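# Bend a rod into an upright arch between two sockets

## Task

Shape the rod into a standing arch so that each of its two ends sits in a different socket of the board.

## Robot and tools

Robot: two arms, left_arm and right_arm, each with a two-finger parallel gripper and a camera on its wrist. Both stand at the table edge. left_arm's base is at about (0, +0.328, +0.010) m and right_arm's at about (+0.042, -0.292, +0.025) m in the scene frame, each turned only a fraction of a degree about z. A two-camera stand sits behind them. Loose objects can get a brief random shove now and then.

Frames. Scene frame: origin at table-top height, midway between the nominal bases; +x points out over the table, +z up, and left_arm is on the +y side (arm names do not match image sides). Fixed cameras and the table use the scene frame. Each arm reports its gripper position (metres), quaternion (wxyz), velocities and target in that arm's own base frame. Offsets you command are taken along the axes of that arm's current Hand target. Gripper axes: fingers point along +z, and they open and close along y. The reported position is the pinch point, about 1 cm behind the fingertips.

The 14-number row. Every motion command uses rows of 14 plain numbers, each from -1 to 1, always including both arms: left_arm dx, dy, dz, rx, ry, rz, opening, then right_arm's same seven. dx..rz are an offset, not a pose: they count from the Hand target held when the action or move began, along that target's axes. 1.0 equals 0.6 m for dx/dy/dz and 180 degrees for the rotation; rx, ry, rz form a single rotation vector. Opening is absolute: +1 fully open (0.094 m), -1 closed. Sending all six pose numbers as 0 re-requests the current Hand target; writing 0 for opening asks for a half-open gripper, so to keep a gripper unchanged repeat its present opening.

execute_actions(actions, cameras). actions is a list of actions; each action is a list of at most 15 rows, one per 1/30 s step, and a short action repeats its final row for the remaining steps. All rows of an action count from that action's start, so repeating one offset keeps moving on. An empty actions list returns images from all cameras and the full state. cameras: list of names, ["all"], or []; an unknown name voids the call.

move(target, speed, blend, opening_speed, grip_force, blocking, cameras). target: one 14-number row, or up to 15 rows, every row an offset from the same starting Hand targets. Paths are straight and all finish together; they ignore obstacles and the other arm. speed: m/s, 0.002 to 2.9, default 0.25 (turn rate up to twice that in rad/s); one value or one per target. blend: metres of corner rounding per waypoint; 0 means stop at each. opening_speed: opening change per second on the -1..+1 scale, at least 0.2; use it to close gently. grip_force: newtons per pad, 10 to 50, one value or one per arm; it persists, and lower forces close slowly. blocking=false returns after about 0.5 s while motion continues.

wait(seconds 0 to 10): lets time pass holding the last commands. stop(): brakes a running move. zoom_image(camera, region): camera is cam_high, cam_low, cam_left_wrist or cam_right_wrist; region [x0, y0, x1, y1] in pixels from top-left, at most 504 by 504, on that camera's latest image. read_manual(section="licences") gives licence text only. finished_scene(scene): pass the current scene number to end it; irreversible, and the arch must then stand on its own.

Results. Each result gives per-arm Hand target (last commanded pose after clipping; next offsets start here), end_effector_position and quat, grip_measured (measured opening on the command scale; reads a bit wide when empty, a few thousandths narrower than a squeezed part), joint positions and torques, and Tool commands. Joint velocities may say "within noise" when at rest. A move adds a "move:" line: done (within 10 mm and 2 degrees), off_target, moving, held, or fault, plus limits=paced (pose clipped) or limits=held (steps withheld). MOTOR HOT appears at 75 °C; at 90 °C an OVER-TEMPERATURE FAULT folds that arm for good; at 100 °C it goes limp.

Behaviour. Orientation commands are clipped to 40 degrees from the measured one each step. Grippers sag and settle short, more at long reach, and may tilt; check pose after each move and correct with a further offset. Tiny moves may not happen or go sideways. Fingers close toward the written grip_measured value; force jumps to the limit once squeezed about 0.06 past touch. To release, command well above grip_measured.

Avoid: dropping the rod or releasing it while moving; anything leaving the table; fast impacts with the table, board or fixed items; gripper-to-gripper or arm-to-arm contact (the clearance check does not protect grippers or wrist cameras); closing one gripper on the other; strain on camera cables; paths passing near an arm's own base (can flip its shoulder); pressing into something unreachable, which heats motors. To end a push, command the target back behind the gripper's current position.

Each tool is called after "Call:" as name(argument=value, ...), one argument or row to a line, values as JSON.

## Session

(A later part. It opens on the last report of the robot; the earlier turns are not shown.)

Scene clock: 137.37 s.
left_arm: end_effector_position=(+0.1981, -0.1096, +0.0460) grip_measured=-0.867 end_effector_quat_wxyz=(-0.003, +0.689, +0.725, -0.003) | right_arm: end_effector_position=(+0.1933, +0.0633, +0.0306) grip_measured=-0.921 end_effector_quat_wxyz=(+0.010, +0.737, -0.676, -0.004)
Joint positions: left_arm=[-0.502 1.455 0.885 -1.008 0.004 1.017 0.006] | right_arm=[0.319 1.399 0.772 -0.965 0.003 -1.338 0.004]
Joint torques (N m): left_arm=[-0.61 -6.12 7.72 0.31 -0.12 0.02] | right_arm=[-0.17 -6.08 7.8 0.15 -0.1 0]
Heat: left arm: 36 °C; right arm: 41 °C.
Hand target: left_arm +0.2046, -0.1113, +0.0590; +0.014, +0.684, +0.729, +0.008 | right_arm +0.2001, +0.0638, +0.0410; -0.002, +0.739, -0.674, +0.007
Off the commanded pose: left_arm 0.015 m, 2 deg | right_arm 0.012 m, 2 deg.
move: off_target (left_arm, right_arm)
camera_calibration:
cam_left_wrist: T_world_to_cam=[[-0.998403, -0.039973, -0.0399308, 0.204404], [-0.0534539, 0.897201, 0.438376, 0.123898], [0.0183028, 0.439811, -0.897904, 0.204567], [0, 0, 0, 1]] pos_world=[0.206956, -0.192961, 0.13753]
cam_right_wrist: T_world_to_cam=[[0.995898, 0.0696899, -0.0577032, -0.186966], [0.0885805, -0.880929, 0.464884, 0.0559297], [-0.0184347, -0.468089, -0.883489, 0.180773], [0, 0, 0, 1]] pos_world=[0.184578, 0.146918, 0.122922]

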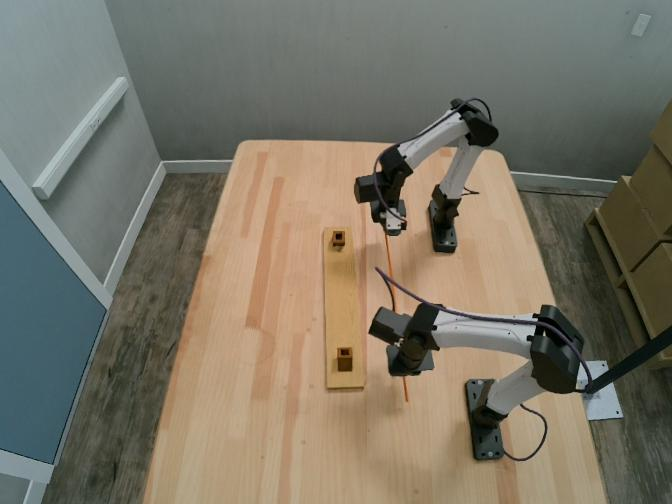

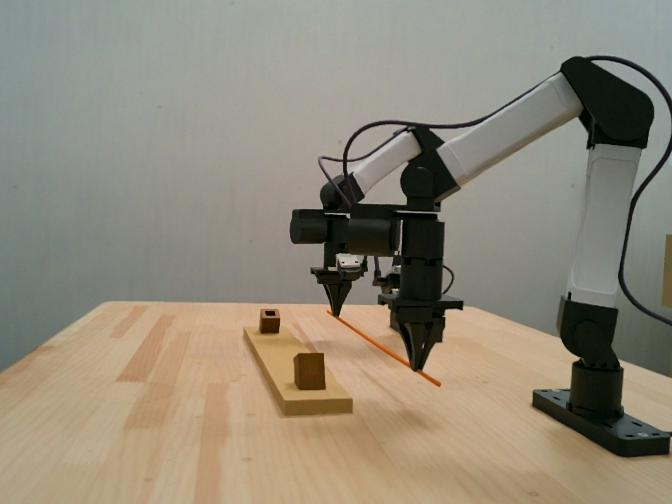

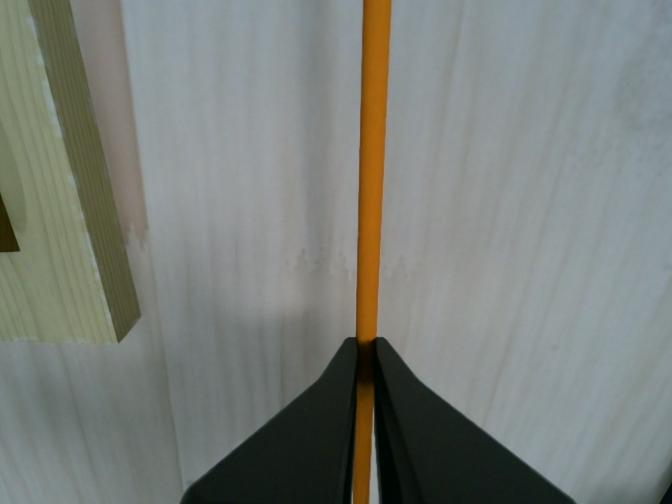

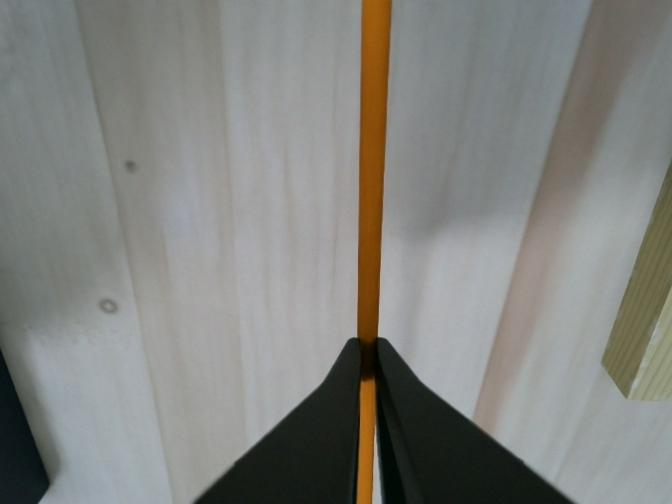

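Call:
move(
  target=[
    [-0.0079,0.0346,-0.0905,-0.1107,-0.0660,-0.0116,-1.0,-0.0070,-0.0379,-0.0921,0.1107,-0.0660,0.0116,-1.0],
    [-0.0165,0.1366,-0.1539,-0.2486,-0.0790,-0.0327,-1.0,-0.0052,-0.1385,-0.1575,0.2486,-0.0790,0.0327,-1.0],
    [-0.0245,0.2040,-0.1851,-0.3573,-0.0989,-0.0630,-1.0,-0.0055,-0.2056,-0.1901,0.3573,-0.0989,0.0630,-1.0],
  ],
  speed=0.12,
  blend=[0.02,0.02,0],
  cameras=["all"],
)

Scene clock: 164.70 s.
left_arm: end_effector_position=(+0.3174, -0.1122, +0.1581) grip_measured=-0.867 end_effector_quat_wxyz=(+0.452, +0.511, +0.674, +0.284) | right_arm: end_effector_position=(+0.3197, +0.0763, +0.1551) grip_measured=-0.992 end_effector_quat_wxyz=(+0.481, -0.560, +0.625, -0.254)
Joint positions: left_arm=[-0.549 1.017 0.494 0.033 -0.414 0.999 0.006] | right_arm=[0.225 0.915 0.407 0.088 -0.017 -1.225 0]
Joint torques (N m): left_arm=[-0.64 -1.76 6.86 2.69 -0.29 0.13] | right_arm=[0.34 -0.99 6.23 2.88 -0.06 0.32]
Heat: left arm: 37 °C; right arm: 43 °C.
Hand target: left_arm +0.3242, -0.1173, +0.1739; +0.481, +0.494, +0.663, +0.291 | right_arm +0.3212, +0.0791, +0.1565; +0.492, -0.551, +0.625, -0.254
Off the commanded pose: left_arm 0.018 m, 4 deg | right_arm 0.003 m, 2 deg.
move: off_target (left_arm)
camera_calibration:
cam_left_wrist: T_world_to_cam=[[-0.388143, -0.309031, -0.868242, 0.235018], [-0.461404, 0.880691, -0.107193, 0.297386], [0.797779, 0.359004, -0.484422, -0.0176616], [0, 0, 0, 1]] pos_world=[0.242526, -0.182937, 0.227375]
cam_right_wrist: T_world_to_cam=[[0.4894, -0.250222, 0.83539, -0.258774], [-0.32512, -0.94124, -0.0914599, 0.221418], [0.809187, -0.226842, -0.541995, -0.0366824], [0, 0, 0, 1]] pos_world=[0.228315, 0.135335, 0.216547]

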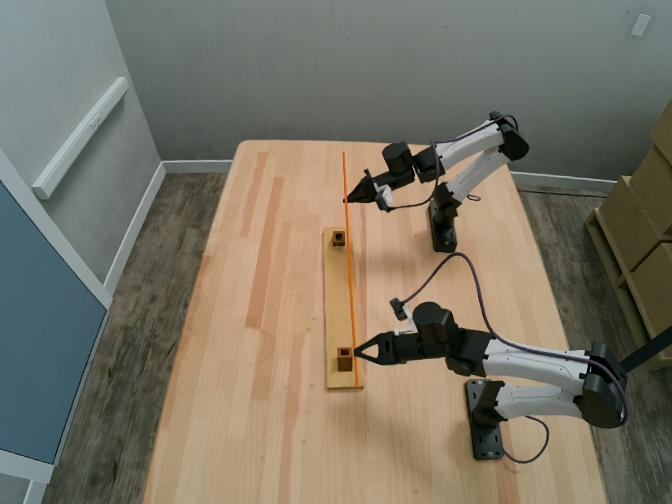

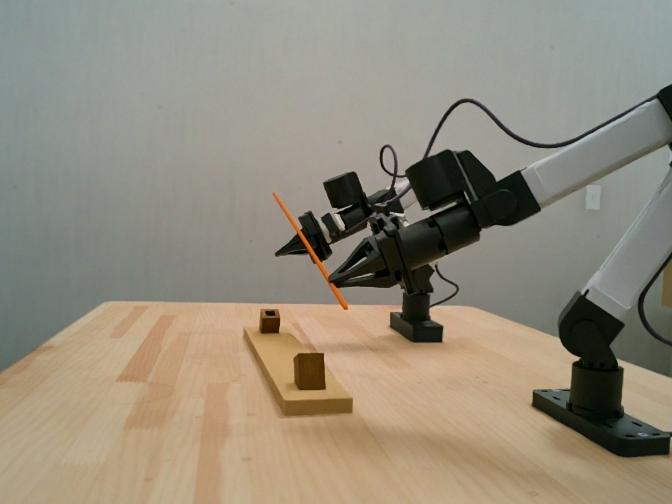

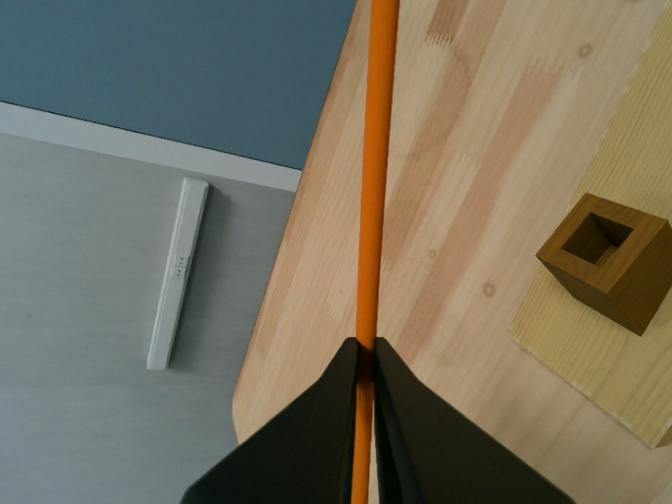

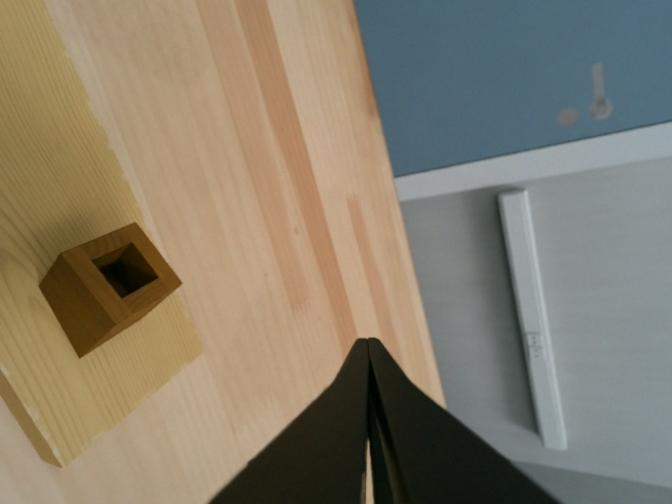

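Call:
zoom_image(
  camera="cam_left_wrist",
  region=[290, 280, 450, 440],
)

Call:
zoom_image(
  camera="cam_low",
  region=[240, 170, 480, 330],
)

Call:
zoom_image(
  camera="cam_high",
  region=[300, 130, 440, 400],
)

Scaled by 3.150 from the camera's 672x504 image, which has a finer 960x720 frame.

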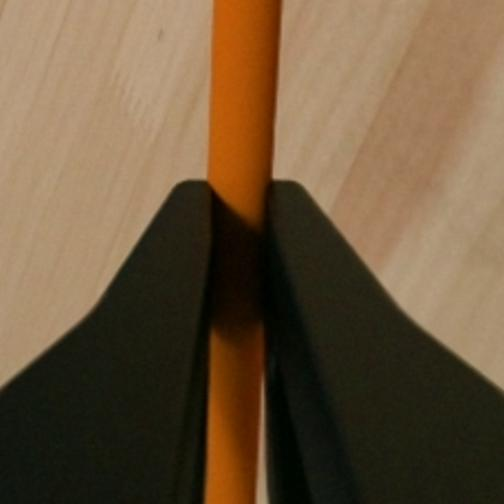

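Scaled by 2.100 from the camera's 672x504 image, which has a finer 960x720 frame.

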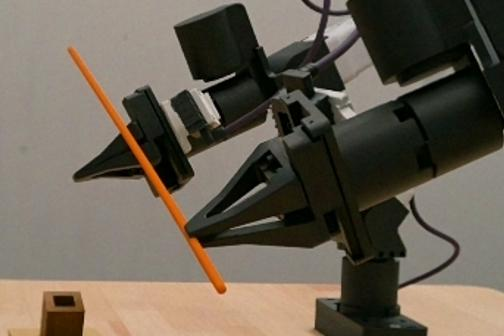

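Scaled by 1.867 from the camera's 672x504 image, which has a finer 960x720 frame.

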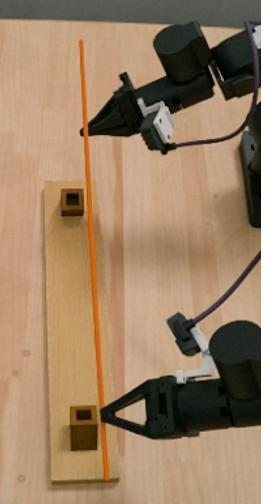

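Call:
move(
  target=[0,0,0,0,0,0,-1.0,0.1818,-0.1088,0.0090,0.0609,0.0325,-0.1026,1.0],
  speed=0.15,
)

Call:
move(
  target=[-0.0165,0.0466,0.0166,-0.0295,0.0467,0.1046,-1.0,0,0,0,0,0,0,1.0],
  speed=0.1,
  cameras=["all"],
)

Scene clock: 194.30 s.
left_arm: end_effector_position=(+0.3174, -0.1122, +0.1581) grip_measured=-0.867 end_effector_quat_wxyz=(+0.452, +0.511, +0.674, +0.284) | right_arm: end_effector_position=(+0.3616, -0.0403, +0.1658) grip_measured=+0.998 end_effector_quat_wxyz=(-0.452, +0.580, -0.542, +0.407)
Joint positions: left_arm=[-0.549 1.017 0.494 0.033 -0.414 0.999 0.006] | right_arm=[-0.275 1.14 0.397 0.462 -0.349 -1.651 0.094]
Joint torques (N m): left_arm=[-0.61 -1.69 6.84 2.69 -0.28 0.14] | right_arm=[-1.2 -2.19 7.09 2.85 -0.5 -0.04]
Motor temperatures (°C): left_arm=[22 28 39 45 22 23 24] | right_arm=[25 28 42 41 25 23 23]
Heat: left arm: 45 °C; right arm: 42 °C.
Hand target: left_arm +0.3242, -0.1173, +0.1739; +0.481, +0.494, +0.663, +0.291 | right_arm +0.3644, -0.0393, +0.1740; -0.462, +0.581, -0.526, +0.416
Off the commanded pose: left_arm 0.018 m, 4 deg | right_arm 0.009 m, 2 deg.
move: off_target (left_arm)

Scene clock: 197.10 s.
left_arm: end_effector_position=(+0.3337, -0.1090, +0.1698) grip_measured=-0.867 end_effector_quat_wxyz=(+0.360, +0.579, +0.598, +0.421) | right_arm: end_effector_position=(+0.3617, -0.0403, +0.1661) grip_measured=+0.998 end_effector_quat_wxyz=(-0.452, +0.580, -0.542, +0.407)
Joint positions: left_arm=[-0.62 1.141 0.575 0.059 -0.649 1.309 0.006] | right_arm=[-0.275 1.14 0.397 0.463 -0.349 -1.651 0.094]
Joint torques (N m): left_arm=[-0.66 -2.48 9.47 2.59 -0.39 0.14] | right_arm=[-1.18 -2.17 7.08 2.85 -0.5 -0.03]
Heat: left arm: 46 °C; right arm: 42 °C.
Hand target: left_arm +0.3444, -0.1179, +0.1978; +0.399, +0.550, +0.593, +0.431 | right_arm +0.3644, -0.0393, +0.1740; -0.462, +0.581, -0.526, +0.416
Off the commanded pose: left_arm 0.031 m, 6 deg | right_arm 0.008 m, 2 deg.
move: off_target (left_arm)
camera_calibration:
cam_left_wrist: T_world_to_cam=[[-0.34517, 0.0403737, -0.937671, 0.288008], [-0.470017, 0.857328, 0.209934, 0.24985], [0.812368, 0.513184, -0.276948, -0.0494365], [0, 0, 0, 1]] pos_world=[0.257006, -0.200461, 0.203913]
cam_right_wrist: T_world_to_cam=[[0.298093, -0.00762723, 0.954506, -0.258483], [-0.367503, -0.923801, 0.10739, 0.109401], [0.880955, -0.382796, -0.278182, -0.167187], [0, 0, 0, 1]] pos_world=[0.264541, 0.0350945, 0.188467]

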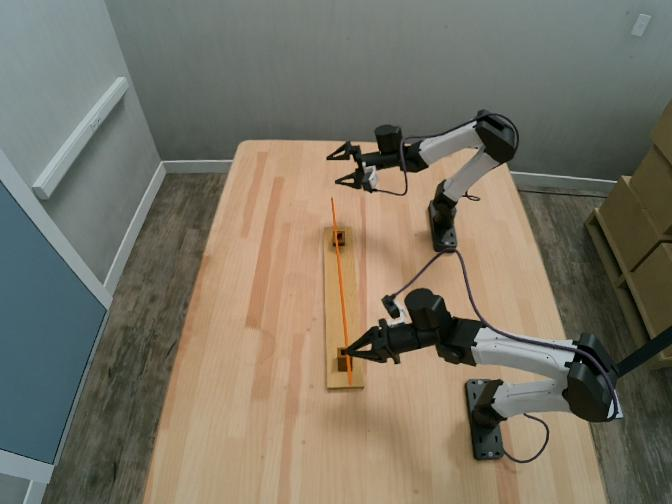

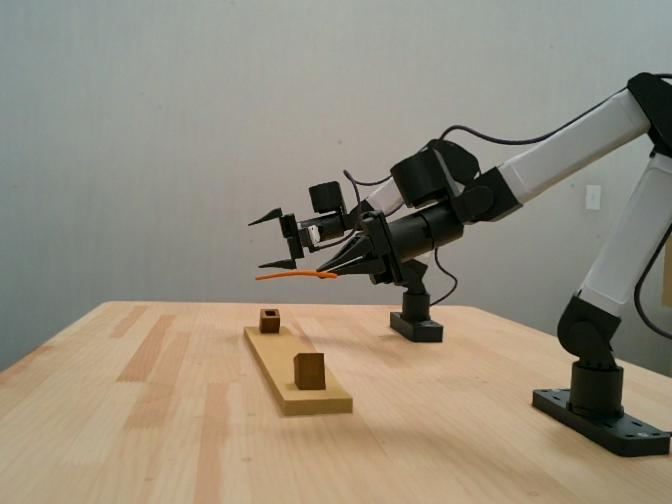

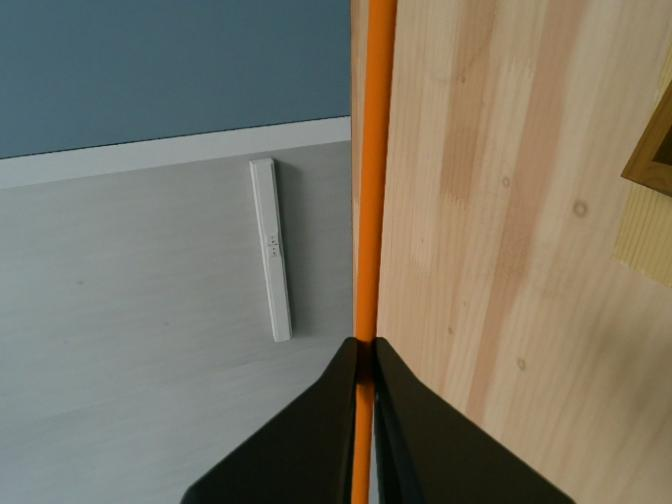

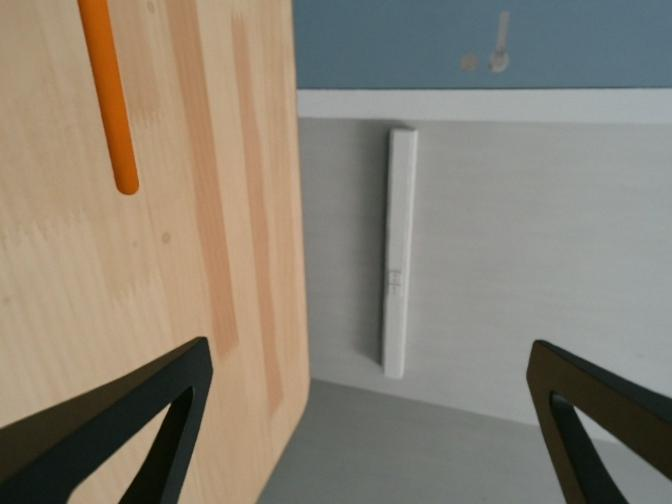

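Call:
zoom_image(
  camera="cam_low",
  region=[230, 180, 400, 300],
)

Call:
zoom_image(
  camera="cam_high",
  region=[300, 130, 440, 400],
)

Call:
zoom_image(
  camera="cam_left_wrist",
  region=[290, 280, 450, 440],
)

Scaled by 2.965 from the camera's 672x504 image, which has a finer 960x720 frame.

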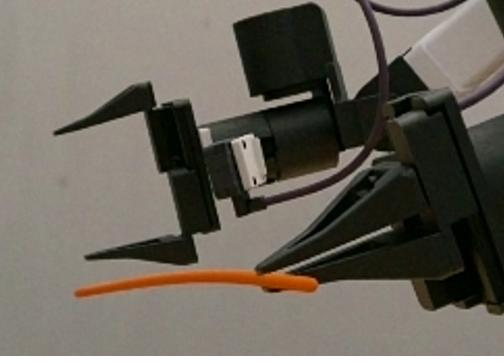

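Scaled by 1.867 from the camera's 672x504 image, which has a finer 960x720 frame.

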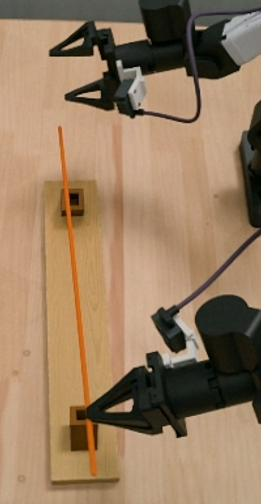

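Scaled by 3.150 from the camera's 672x504 image, which has a finer 960x720 frame.

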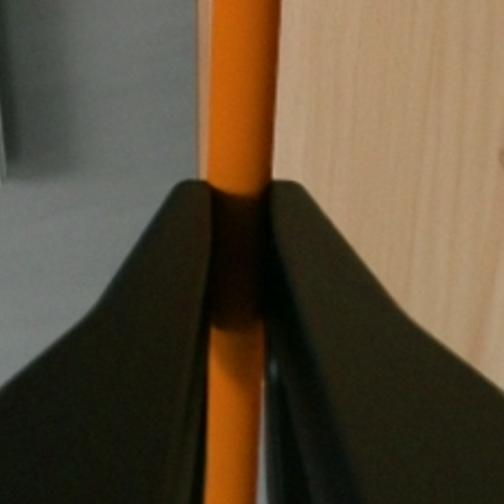

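Call:
move(
  target=[-0.0053,0.0235,-0.0028,0,-0.0076,-0.0209,-1.0,0,0,0,0,0,0,1.0],
  speed=0.1,
  cameras=["cam_low","cam_right_wrist"],
)

Scene clock: 205.40 s.
left_arm: end_effector_position=(+0.3404, -0.1149, +0.1899) grip_measured=-0.867 end_effector_quat_wxyz=(+0.386, +0.559, +0.604, +0.417) | right_arm: end_effector_position=(+0.3617, -0.0403, +0.1661) grip_measured=+0.998 end_effector_quat_wxyz=(-0.452, +0.580, -0.542, +0.407)
Joint positions: left_arm=[-0.62 1.141 0.623 0.059 -0.643 1.283 0.006] | right_arm=[-0.275 1.14 0.397 0.463 -0.349 -1.651 0.094]
Joint torques (N m): left_arm=[0.36 -3.12 9.54 2.24 -0.06 -0.09] | right_arm=[-1.2 -2.18 7.08 2.85 -0.5 -0.03]
Heat: left arm: 47 °C; right arm: 43 °C.
Hand target: left_arm +0.3474, -0.1208, +0.2117; +0.420, +0.536, +0.606, +0.411 | right_arm +0.3644, -0.0393, +0.1740; -0.462, +0.581, -0.526, +0.416
Off the commanded pose: left_arm 0.024 m, 5 deg | right_arm 0.008 m, 2 deg.
move: off_target (left_arm)
camera_calibration:
cam_right_wrist: T_world_to_cam=[[0.298093, -0.00762723, 0.954506, -0.258483], [-0.367503, -0.923801, 0.10739, 0.109401], [0.880955, -0.382796, -0.278182, -0.167187], [0, 0, 0, 1]] pos_world=[0.264541, 0.0350945, 0.188467]
Images, in order (width x height): cam_low 672x504, cam_right_wrist 672x504.

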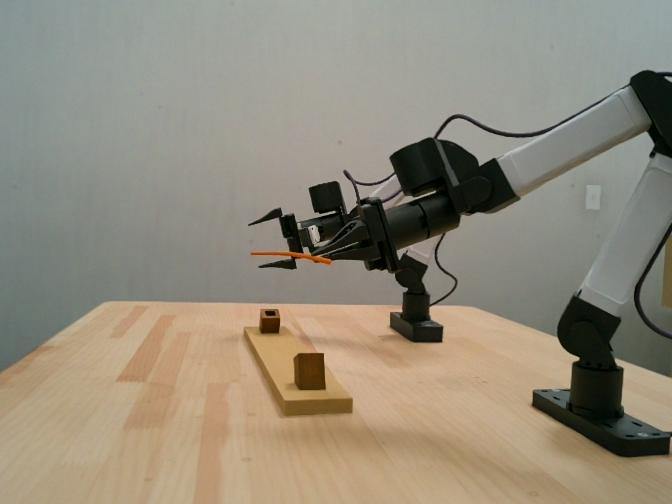

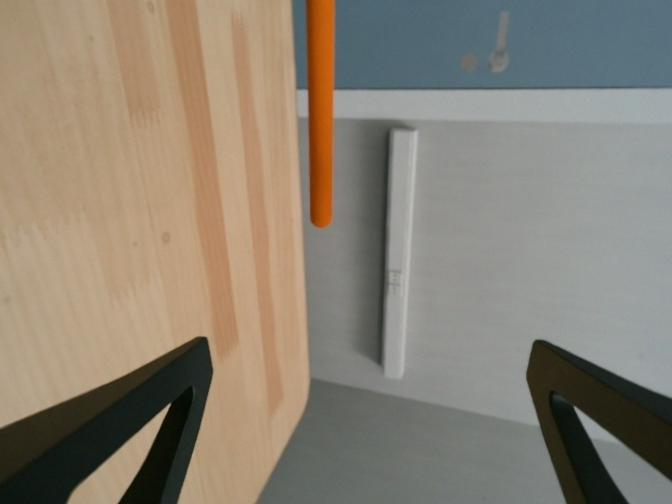

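Call:
zoom_image(
  camera="cam_right_wrist",
  region=[270, 100, 370, 250],
)

Call:
zoom_image(
  camera="cam_low",
  region=[230, 180, 400, 300],
)

Scaled by 3.360 from the camera's 672x504 image, which has a finer 960x720 frame.

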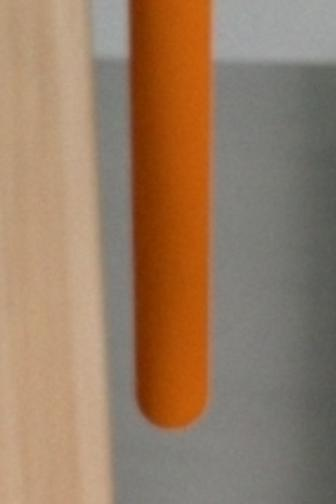

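Scaled by 2.965 from the camera's 672x504 image, which has a finer 960x720 frame.

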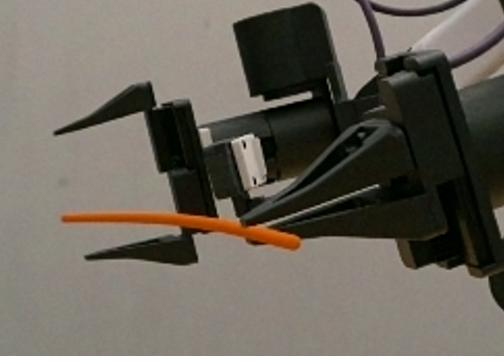

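Call:
move(
  target=[0,0,0,0,0,0,-1.0,0,0.0235,0.0417,0,0,0,1.0],
  speed=0.1,
  cameras=["cam_right_wrist"],
)

Scene clock: 214.87 s.
left_arm: end_effector_position=(+0.3404, -0.1149, +0.1899) grip_measured=-0.867 end_effector_quat_wxyz=(+0.386, +0.559, +0.604, +0.417) | right_arm: end_effector_position=(+0.3801, -0.0371, +0.1455) grip_measured=+0.998 end_effector_quat_wxyz=(-0.456, +0.586, -0.536, +0.402)
Joint positions: left_arm=[-0.62 1.141 0.623 0.059 -0.643 1.283 0.006] | right_arm=[-0.254 1.309 0.397 0.631 -0.349 -1.651 0.094]
Joint torques (N m): left_arm=[0.35 -3.11 9.54 2.24 -0.06 -0.1] | right_arm=[0.27 -2.88 7.09 2.86 -0.12 0.08]
Heat: left arm: 47 °C; right arm: 44 °C.
Hand target: left_arm +0.3474, -0.1208, +0.2117; +0.420, +0.536, +0.606, +0.411 | right_arm +0.3855, -0.0371, +0.1546; -0.462, +0.581, -0.526, +0.416
Off the commanded pose: left_arm 0.024 m, 5 deg | right_arm 0.011 m, 2 deg.
move: off_target (left_arm, right_arm)
camera_calibration:
cam_right_wrist: T_world_to_cam=[[0.299529, -0.00156767, 0.954086, -0.244469], [-0.347446, -0.931512, 0.107548, 0.113389], [0.888574, -0.363707, -0.279559, -0.189878], [0, 0, 0, 1]] pos_world=[0.281343, 0.0361801, 0.167968]
Images, in order (width x height): cam_right_wrist 672x504.

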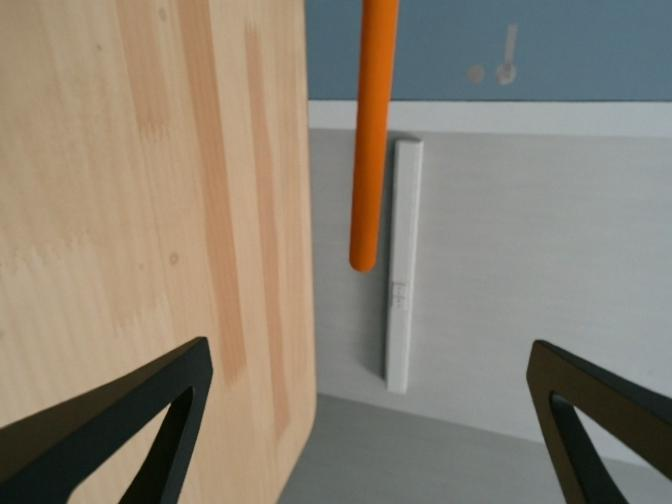

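Call:
move(
  target=[0,0,0,0,0,0,-1.0,-0.1875,0,0,0,0,0.0139,1.0],
  speed=0.1,
  cameras=["cam_low","cam_high","cam_right_wrist"],
)

Scene clock: 219.63 s.
left_arm: end_effector_position=(+0.3404, -0.1149, +0.1899) grip_measured=-0.867 end_effector_quat_wxyz=(+0.386, +0.559, +0.604, +0.417) | right_arm: end_effector_position=(+0.3724, +0.0739, +0.1458) grip_measured=+0.998 end_effector_quat_wxyz=(-0.456, +0.585, -0.538, +0.401)
Joint positions: left_arm=[-0.62 1.141 0.623 0.059 -0.643 1.283 0.006] | right_arm=[0.266 1.272 0.372 0.631 0.154 -1.507 0.094]
Joint torques (N m): left_arm=[0.35 -3.12 9.55 2.24 -0.06 -0.1] | right_arm=[0.24 -4.05 6.39 2.87 -0.04 0.33]
Heat: left arm: 47 °C; right arm: 43 °C.
Hand target: left_arm +0.3474, -0.1208, +0.2117; +0.420, +0.536, +0.606, +0.411 | right_arm +0.3740, +0.0748, +0.1550; -0.471, +0.569, -0.538, +0.405
Off the commanded pose: left_arm 0.024 m, 5 deg | right_arm 0.009 m, 3 deg.
move: off_target (left_arm, right_arm)
camera_calibration:
cam_right_wrist: T_world_to_cam=[[0.30164, -0.0051926, 0.953408, -0.242774], [-0.349754, -0.930873, 0.105585, 0.215092], [0.886953, -0.365307, -0.282604, -0.141478], [0, 0, 0, 1]] pos_world=[0.273944, 0.14728, 0.16877]
Images, in order (width x height): cam_high 672x504, cam_low 672x504, cam_right_wrist 672x504.

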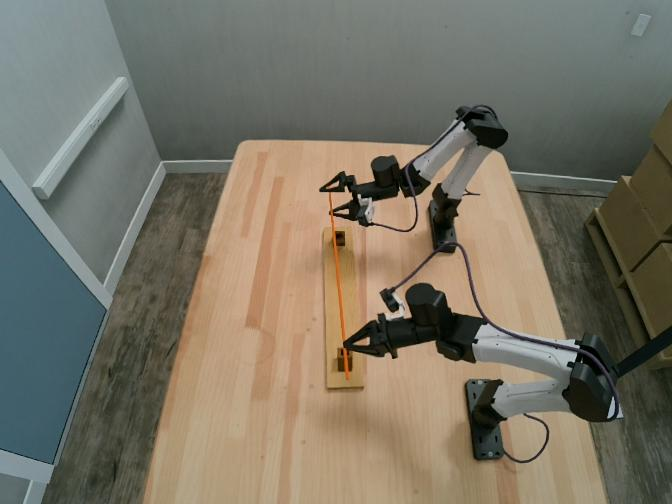

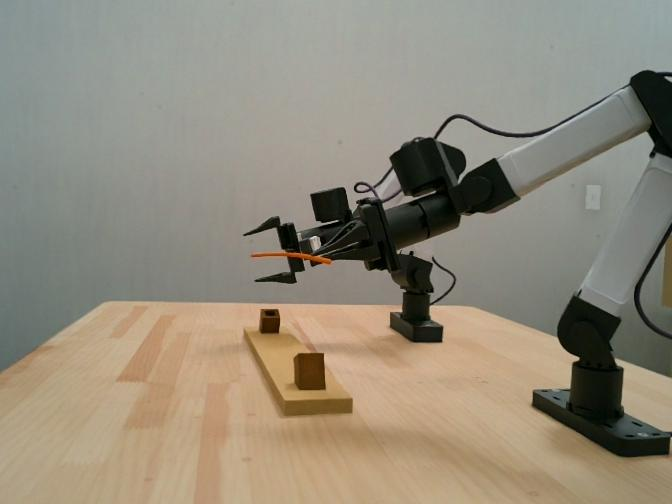

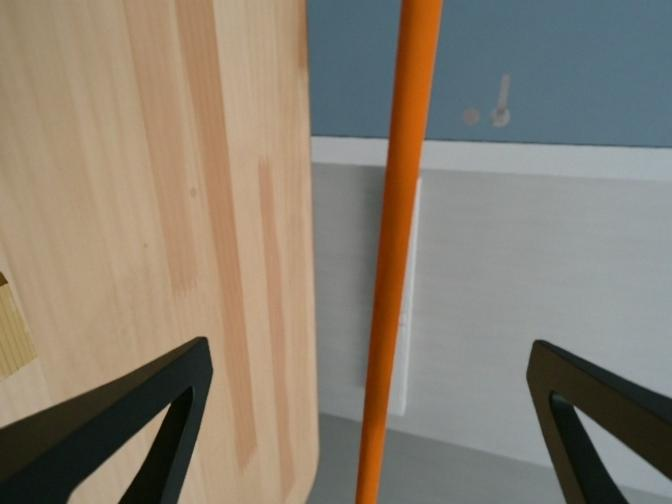

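Call:
zoom_image(
  camera="cam_right_wrist",
  region=[330, 250, 430, 504],
)

Call:
zoom_image(
  camera="cam_low",
  region=[230, 180, 400, 300],
)

Call:
zoom_image(
  camera="cam_high",
  region=[300, 150, 420, 250],
)

Scaled by 1.984 from the camera's 672x504 image, which has a finer 960x720 frame.

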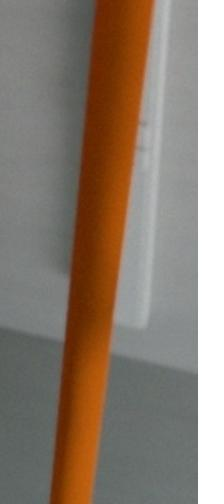

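Scaled by 2.965 from the camera's 672x504 image, which has a finer 960x720 frame.

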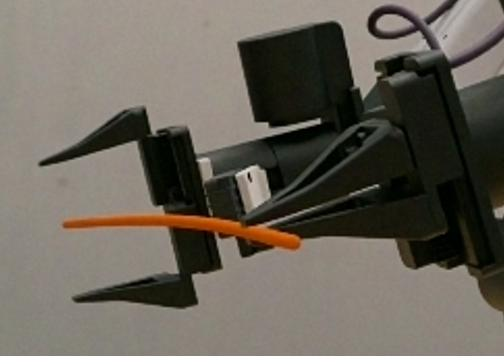

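Scaled by 4.200 from the camera's 672x504 image, which has a finer 960x720 frame.

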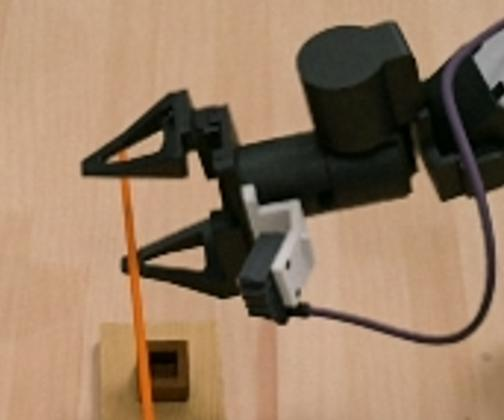

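Call:
move(
  target=[0,0,0,0,0,0,-1.0,0,0,-0.0067,0,0,0.0194,1.0],
  speed=0.1,
)

Call:
move(
  target=[0,0,0,0,0,0,-1.0,0,0,0,0,0,0,-1.0],
  opening_speed=0.8,
  speed=0.05,
  cameras=["all"],
)

Scene clock: 224.47 s.
left_arm: end_effector_position=(+0.3404, -0.1149, +0.1899) grip_measured=-0.867 end_effector_quat_wxyz=(+0.386, +0.559, +0.604, +0.417) | right_arm: end_effector_position=(+0.3722, +0.0733, +0.1480) grip_measured=+0.998 end_effector_quat_wxyz=(-0.469, +0.566, -0.555, +0.389)
Joint positions: left_arm=[-0.62 1.141 0.623 0.059 -0.643 1.283 0.006] | right_arm=[0.266 1.266 0.372 0.631 0.157 -1.446 0.094]
Joint torques (N m): left_arm=[0.35 -3.11 9.55 2.24 -0.06 -0.1] | right_arm=[0.49 -5.68 5.6 2.72 -0.01 0.34]
Heat: left arm: 47 °C; right arm: 43 °C.
Hand target: left_arm +0.3474, -0.1208, +0.2117; +0.420, +0.536, +0.606, +0.411 | right_arm +0.3701, +0.0744, +0.1559; -0.483, +0.552, -0.555, +0.391
Off the commanded pose: left_arm 0.024 m, 5 deg | right_arm 0.008 m, 2 deg.
move: off_target (left_arm)

Scene clock: 227.53 s.
left_arm: end_effector_position=(+0.3404, -0.1149, +0.1899) grip_measured=-0.867 end_effector_quat_wxyz=(+0.387, +0.559, +0.604, +0.416) | right_arm: end_effector_position=(+0.3723, +0.0730, +0.1480) grip_measured=-0.898 end_effector_quat_wxyz=(-0.469, +0.566, -0.555, +0.390)
Joint positions: left_arm=[-0.62 1.141 0.623 0.059 -0.643 1.281 0.006] | right_arm=[0.266 1.266 0.372 0.631 0.159 -1.446 0.005]
Joint torques (N m): left_arm=[0.36 -3.11 9.54 2.24 -0.06 -0.1] | right_arm=[0.49 -5.67 5.6 2.72 -0.02 0.33]
Heat: left arm: 47 °C; right arm: 43 °C.
Hand target: left_arm +0.3474, -0.1208, +0.2117; +0.420, +0.536, +0.606, +0.411 | right_arm +0.3701, +0.0744, +0.1559; -0.483, +0.552, -0.555, +0.391
Off the commanded pose: left_arm 0.024 m, 5 deg | right_arm 0.008 m, 2 deg.
move: off_target (left_arm)
camera_calibration:
cam_left_wrist: T_world_to_cam=[[-0.308126, -0.0136459, -0.951248, 0.293178], [-0.481049, 0.864884, 0.143413, 0.270984], [0.820762, 0.501786, -0.273058, -0.0512942], [0, 0, 0, 1]] pos_world=[0.262793, -0.204631, 0.226016]
cam_right_wrist: T_world_to_cam=[[0.300809, -0.0679624, 0.95126, -0.239659], [-0.368771, -0.928158, 0.0503017, 0.229108], [0.879501, -0.365928, -0.304261, -0.135035], [0, 0, 0, 1]] pos_world=[0.275343, 0.146947, 0.175367]

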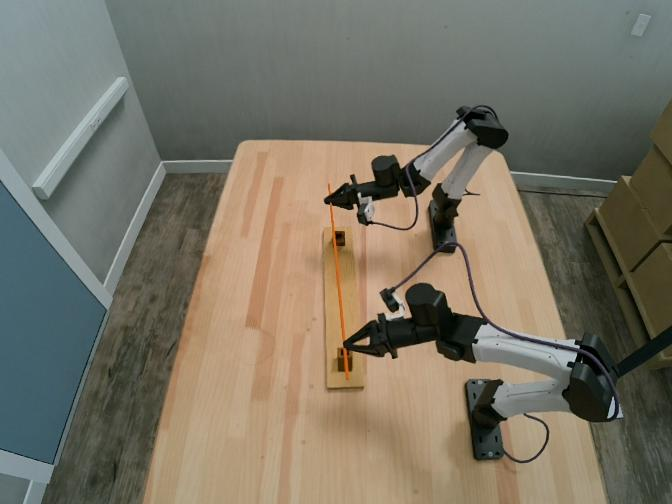

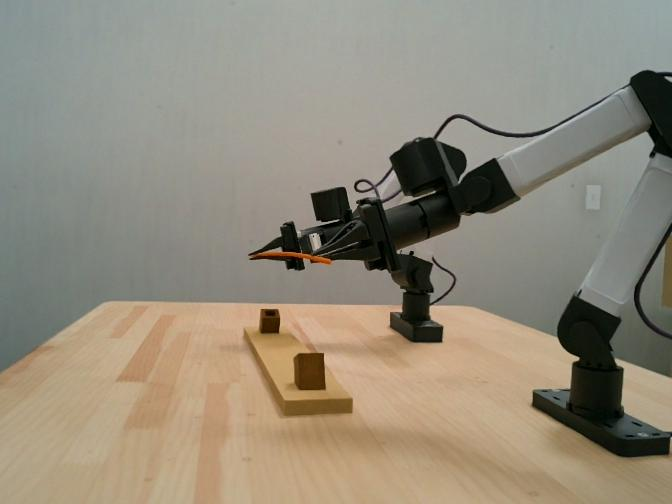

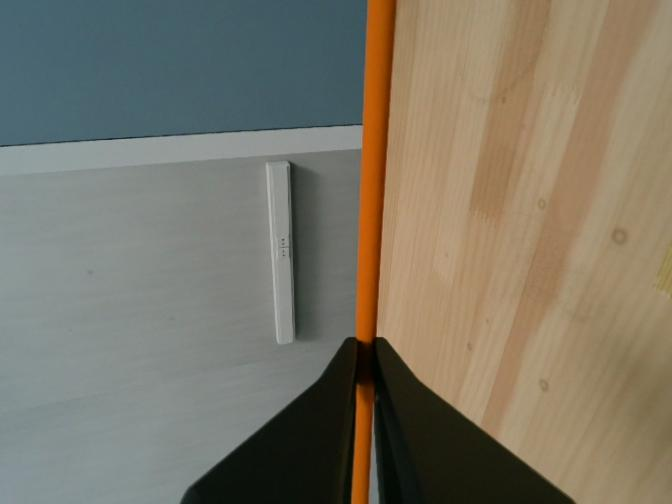

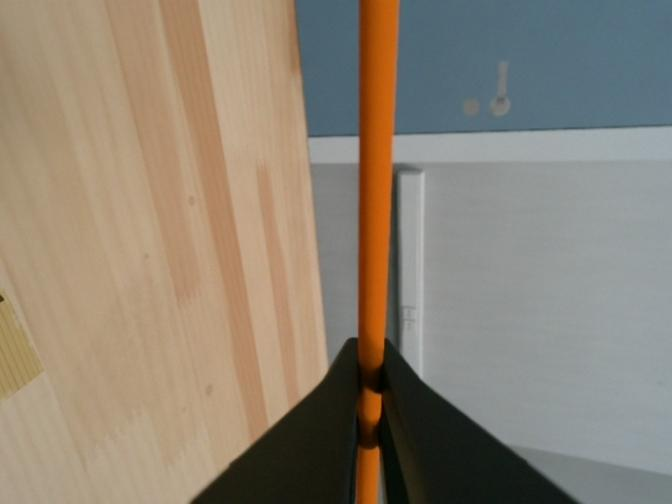

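Call:
zoom_image(
  camera="cam_right_wrist",
  region=[290, 310, 450, 470],
)

Call:
zoom_image(
  camera="cam_high",
  region=[300, 150, 420, 250],
)

Scaled by 3.150 from the camera's 672x504 image, which has a finer 960x720 frame.

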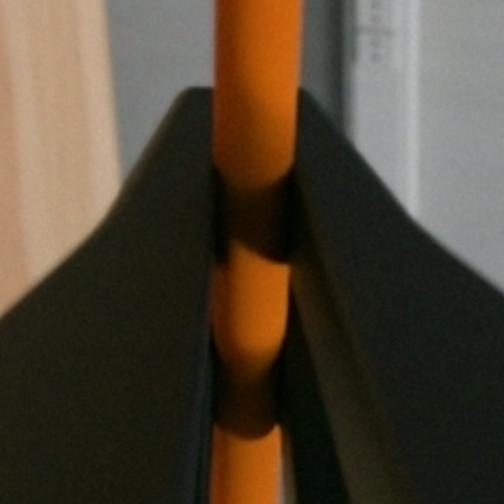

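Scaled by 4.200 from the camera's 672x504 image, which has a finer 960x720 frame.

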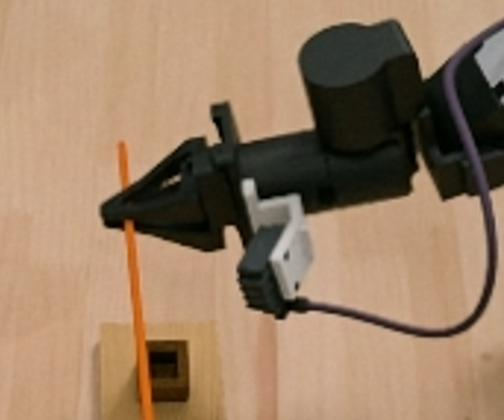

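Call:
move(
  target=[0,0,0,0,0,0,-0.2,0,0,0,0,0,0,-1.0],
  opening_speed=0.5,
  speed=0.05,
  cameras=["cam_low","cam_left_wrist","cam_right_wrist"],
)

Scene clock: 232.00 s.
left_arm: end_effector_position=(+0.3404, -0.1149, +0.1899) grip_measured=-0.203 end_effector_quat_wxyz=(+0.387, +0.558, +0.605, +0.416) | right_arm: end_effector_position=(+0.3723, +0.0730, +0.1480) grip_measured=-0.898 end_effector_quat_wxyz=(-0.469, +0.566, -0.555, +0.390)
Joint positions: left_arm=[-0.62 1.141 0.623 0.059 -0.643 1.278 0.037] | right_arm=[0.266 1.266 0.372 0.631 0.159 -1.446 0.005]
Joint torques (N m): left_arm=[0.36 -3.11 9.54 2.24 -0.07 -0.06] | right_arm=[0.49 -5.68 5.6 2.72 -0.02 0.33]
Heat: left arm: 47 °C; right arm: 43 °C.
Hand target: left_arm +0.3474, -0.1208, +0.2117; +0.420, +0.536, +0.606, +0.411 | right_arm +0.3701, +0.0744, +0.1559; -0.483, +0.552, -0.555, +0.391
Off the commanded pose: left_arm 0.024 m, 5 deg | right_arm 0.008 m, 2 deg.
move: off_target (left_arm)
camera_calibration:
cam_left_wrist: T_world_to_cam=[[-0.307938, -0.0167497, -0.951259, 0.292816], [-0.482093, 0.864726, 0.140835, 0.271813], [0.82022, 0.501964, -0.274357, -0.0508228], [0, 0, 0, 1]] pos_world=[0.262894, -0.204628, 0.22632]
cam_right_wrist: T_world_to_cam=[[0.300809, -0.0679624, 0.95126, -0.239659], [-0.368771, -0.928158, 0.0503017, 0.229108], [0.879501, -0.365928, -0.304261, -0.135035], [0, 0, 0, 1]] pos_world=[0.275343, 0.146947, 0.175367]
Images, in order (width x height): cam_low 672x504, cam_left_wrist 672x504, cam_right_wrist 672x504.

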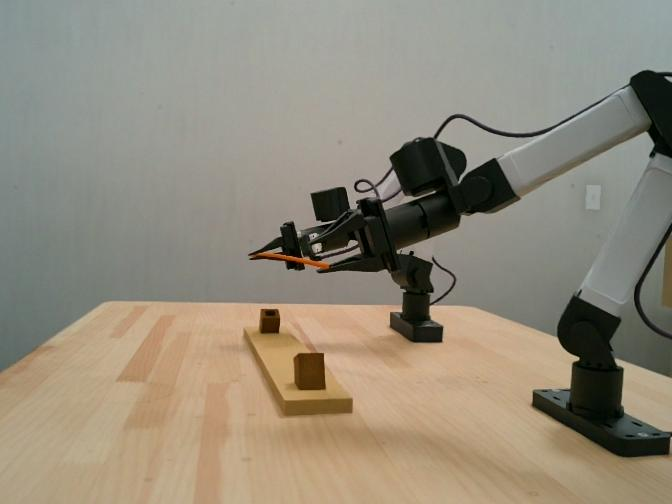

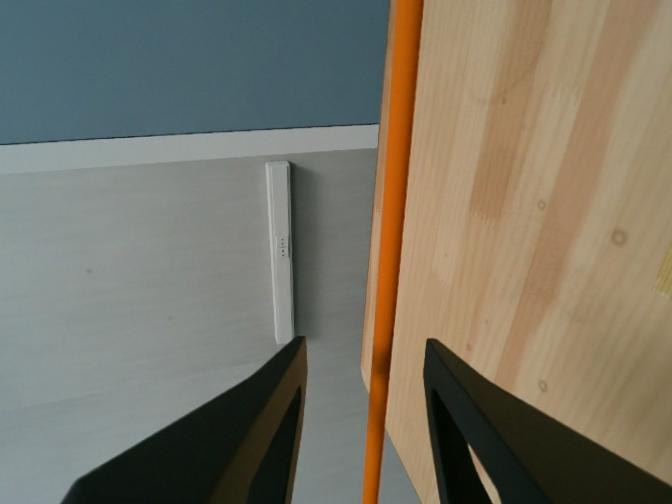

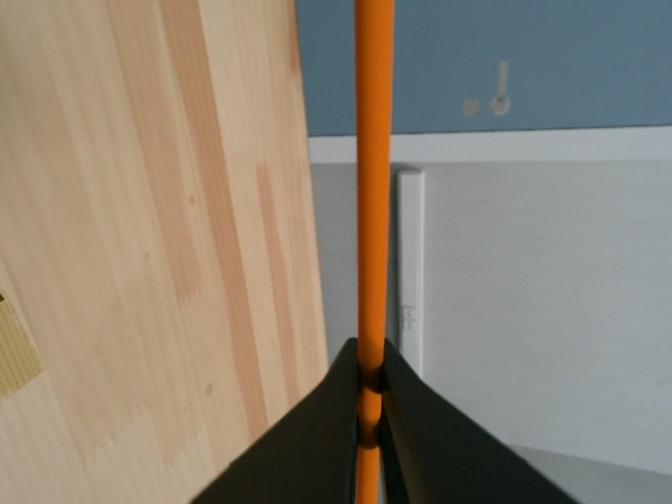

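Call:
zoom_image(
  camera="cam_left_wrist",
  region=[340, 0, 440, 252],
)

Call:
zoom_image(
  camera="cam_left_wrist",
  region=[320, 252, 440, 504],
)

Scaled by 2.000 from the camera's 672x504 image, which has a finer 960x720 frame.

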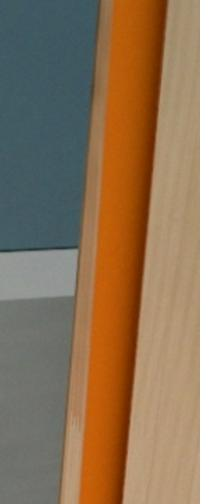

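Scaled by 2.000 from the camera's 672x504 image, which has a finer 960x720 frame.

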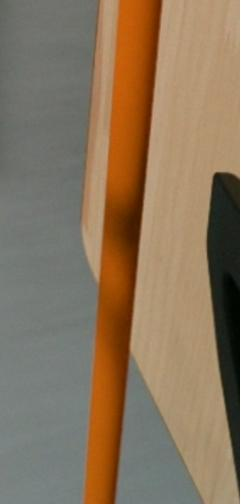

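Call:
move(
  target=[0,-0.0057,0.0283,0,0,0.0130,-0.2,0,0,0,0,0,0,-1.0],
  speed=0.06,
  cameras=["cam_left_wrist"],
)

Scene clock: 237.87 s.
left_arm: end_effector_position=(+0.3503, -0.1138, +0.1778) grip_measured=-0.203 end_effector_quat_wxyz=(+0.374, +0.571, +0.601, +0.415) | right_arm: end_effector_position=(+0.3723, +0.0730, +0.1480) grip_measured=-0.898 end_effector_quat_wxyz=(-0.469, +0.566, -0.555, +0.390)
Joint positions: left_arm=[-0.588 1.196 0.623 0.099 -0.609 1.312 0.037] | right_arm=[0.266 1.266 0.372 0.631 0.159 -1.446 0.005]
Joint torques (N m): left_arm=[0.4 -2.77 9.47 2.58 -0.05 0.17] | right_arm=[0.5 -5.67 5.61 2.72 -0.02 0.33]
Heat: left arm: 47 °C; right arm: 42 °C.
Hand target: left_arm +0.3625, -0.1203, +0.2032; +0.412, +0.548, +0.595, +0.420 | right_arm +0.3701, +0.0744, +0.1559; -0.483, +0.552, -0.555, +0.391
Off the commanded pose: left_arm 0.029 m, 5 deg | right_arm 0.008 m, 2 deg.
move: off_target (left_arm)
camera_calibration:
cam_left_wrist: T_world_to_cam=[[-0.330378, 0.012663, -0.943764, 0.294227], [-0.469443, 0.865255, 0.175945, 0.266736], [0.818824, 0.501172, -0.279917, -0.0613935], [0, 0, 0, 1]] pos_world=[0.272694, -0.203752, 0.213565]
Images, in order (width x height): cam_left_wrist 672x504.

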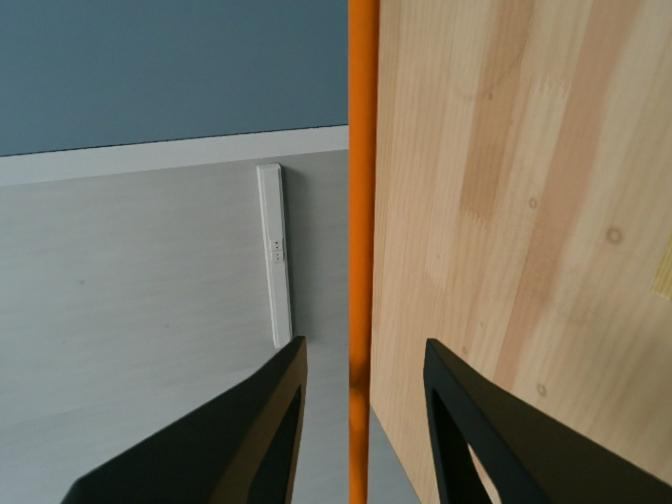

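Call:
zoom_image(
  camera="cam_left_wrist",
  region=[300, 310, 440, 504],
)

Call:
zoom_image(
  camera="cam_left_wrist",
  region=[320, 0, 420, 250],
)

Scaled by 2.598 from the camera's 672x504 image, which has a finer 960x720 frame.

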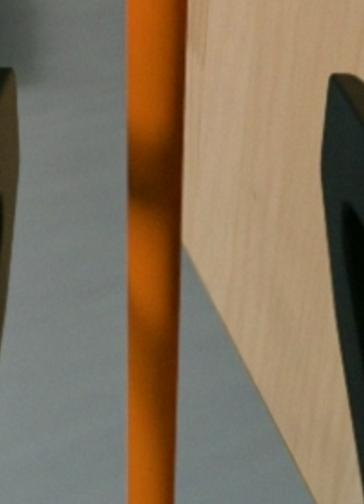

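Scaled by 2.016 from the camera's 672x504 image, which has a finer 960x720 frame.

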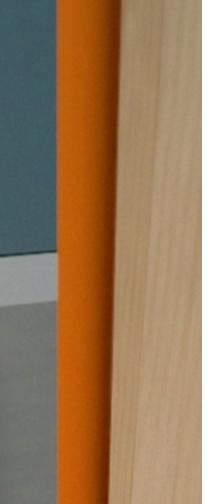

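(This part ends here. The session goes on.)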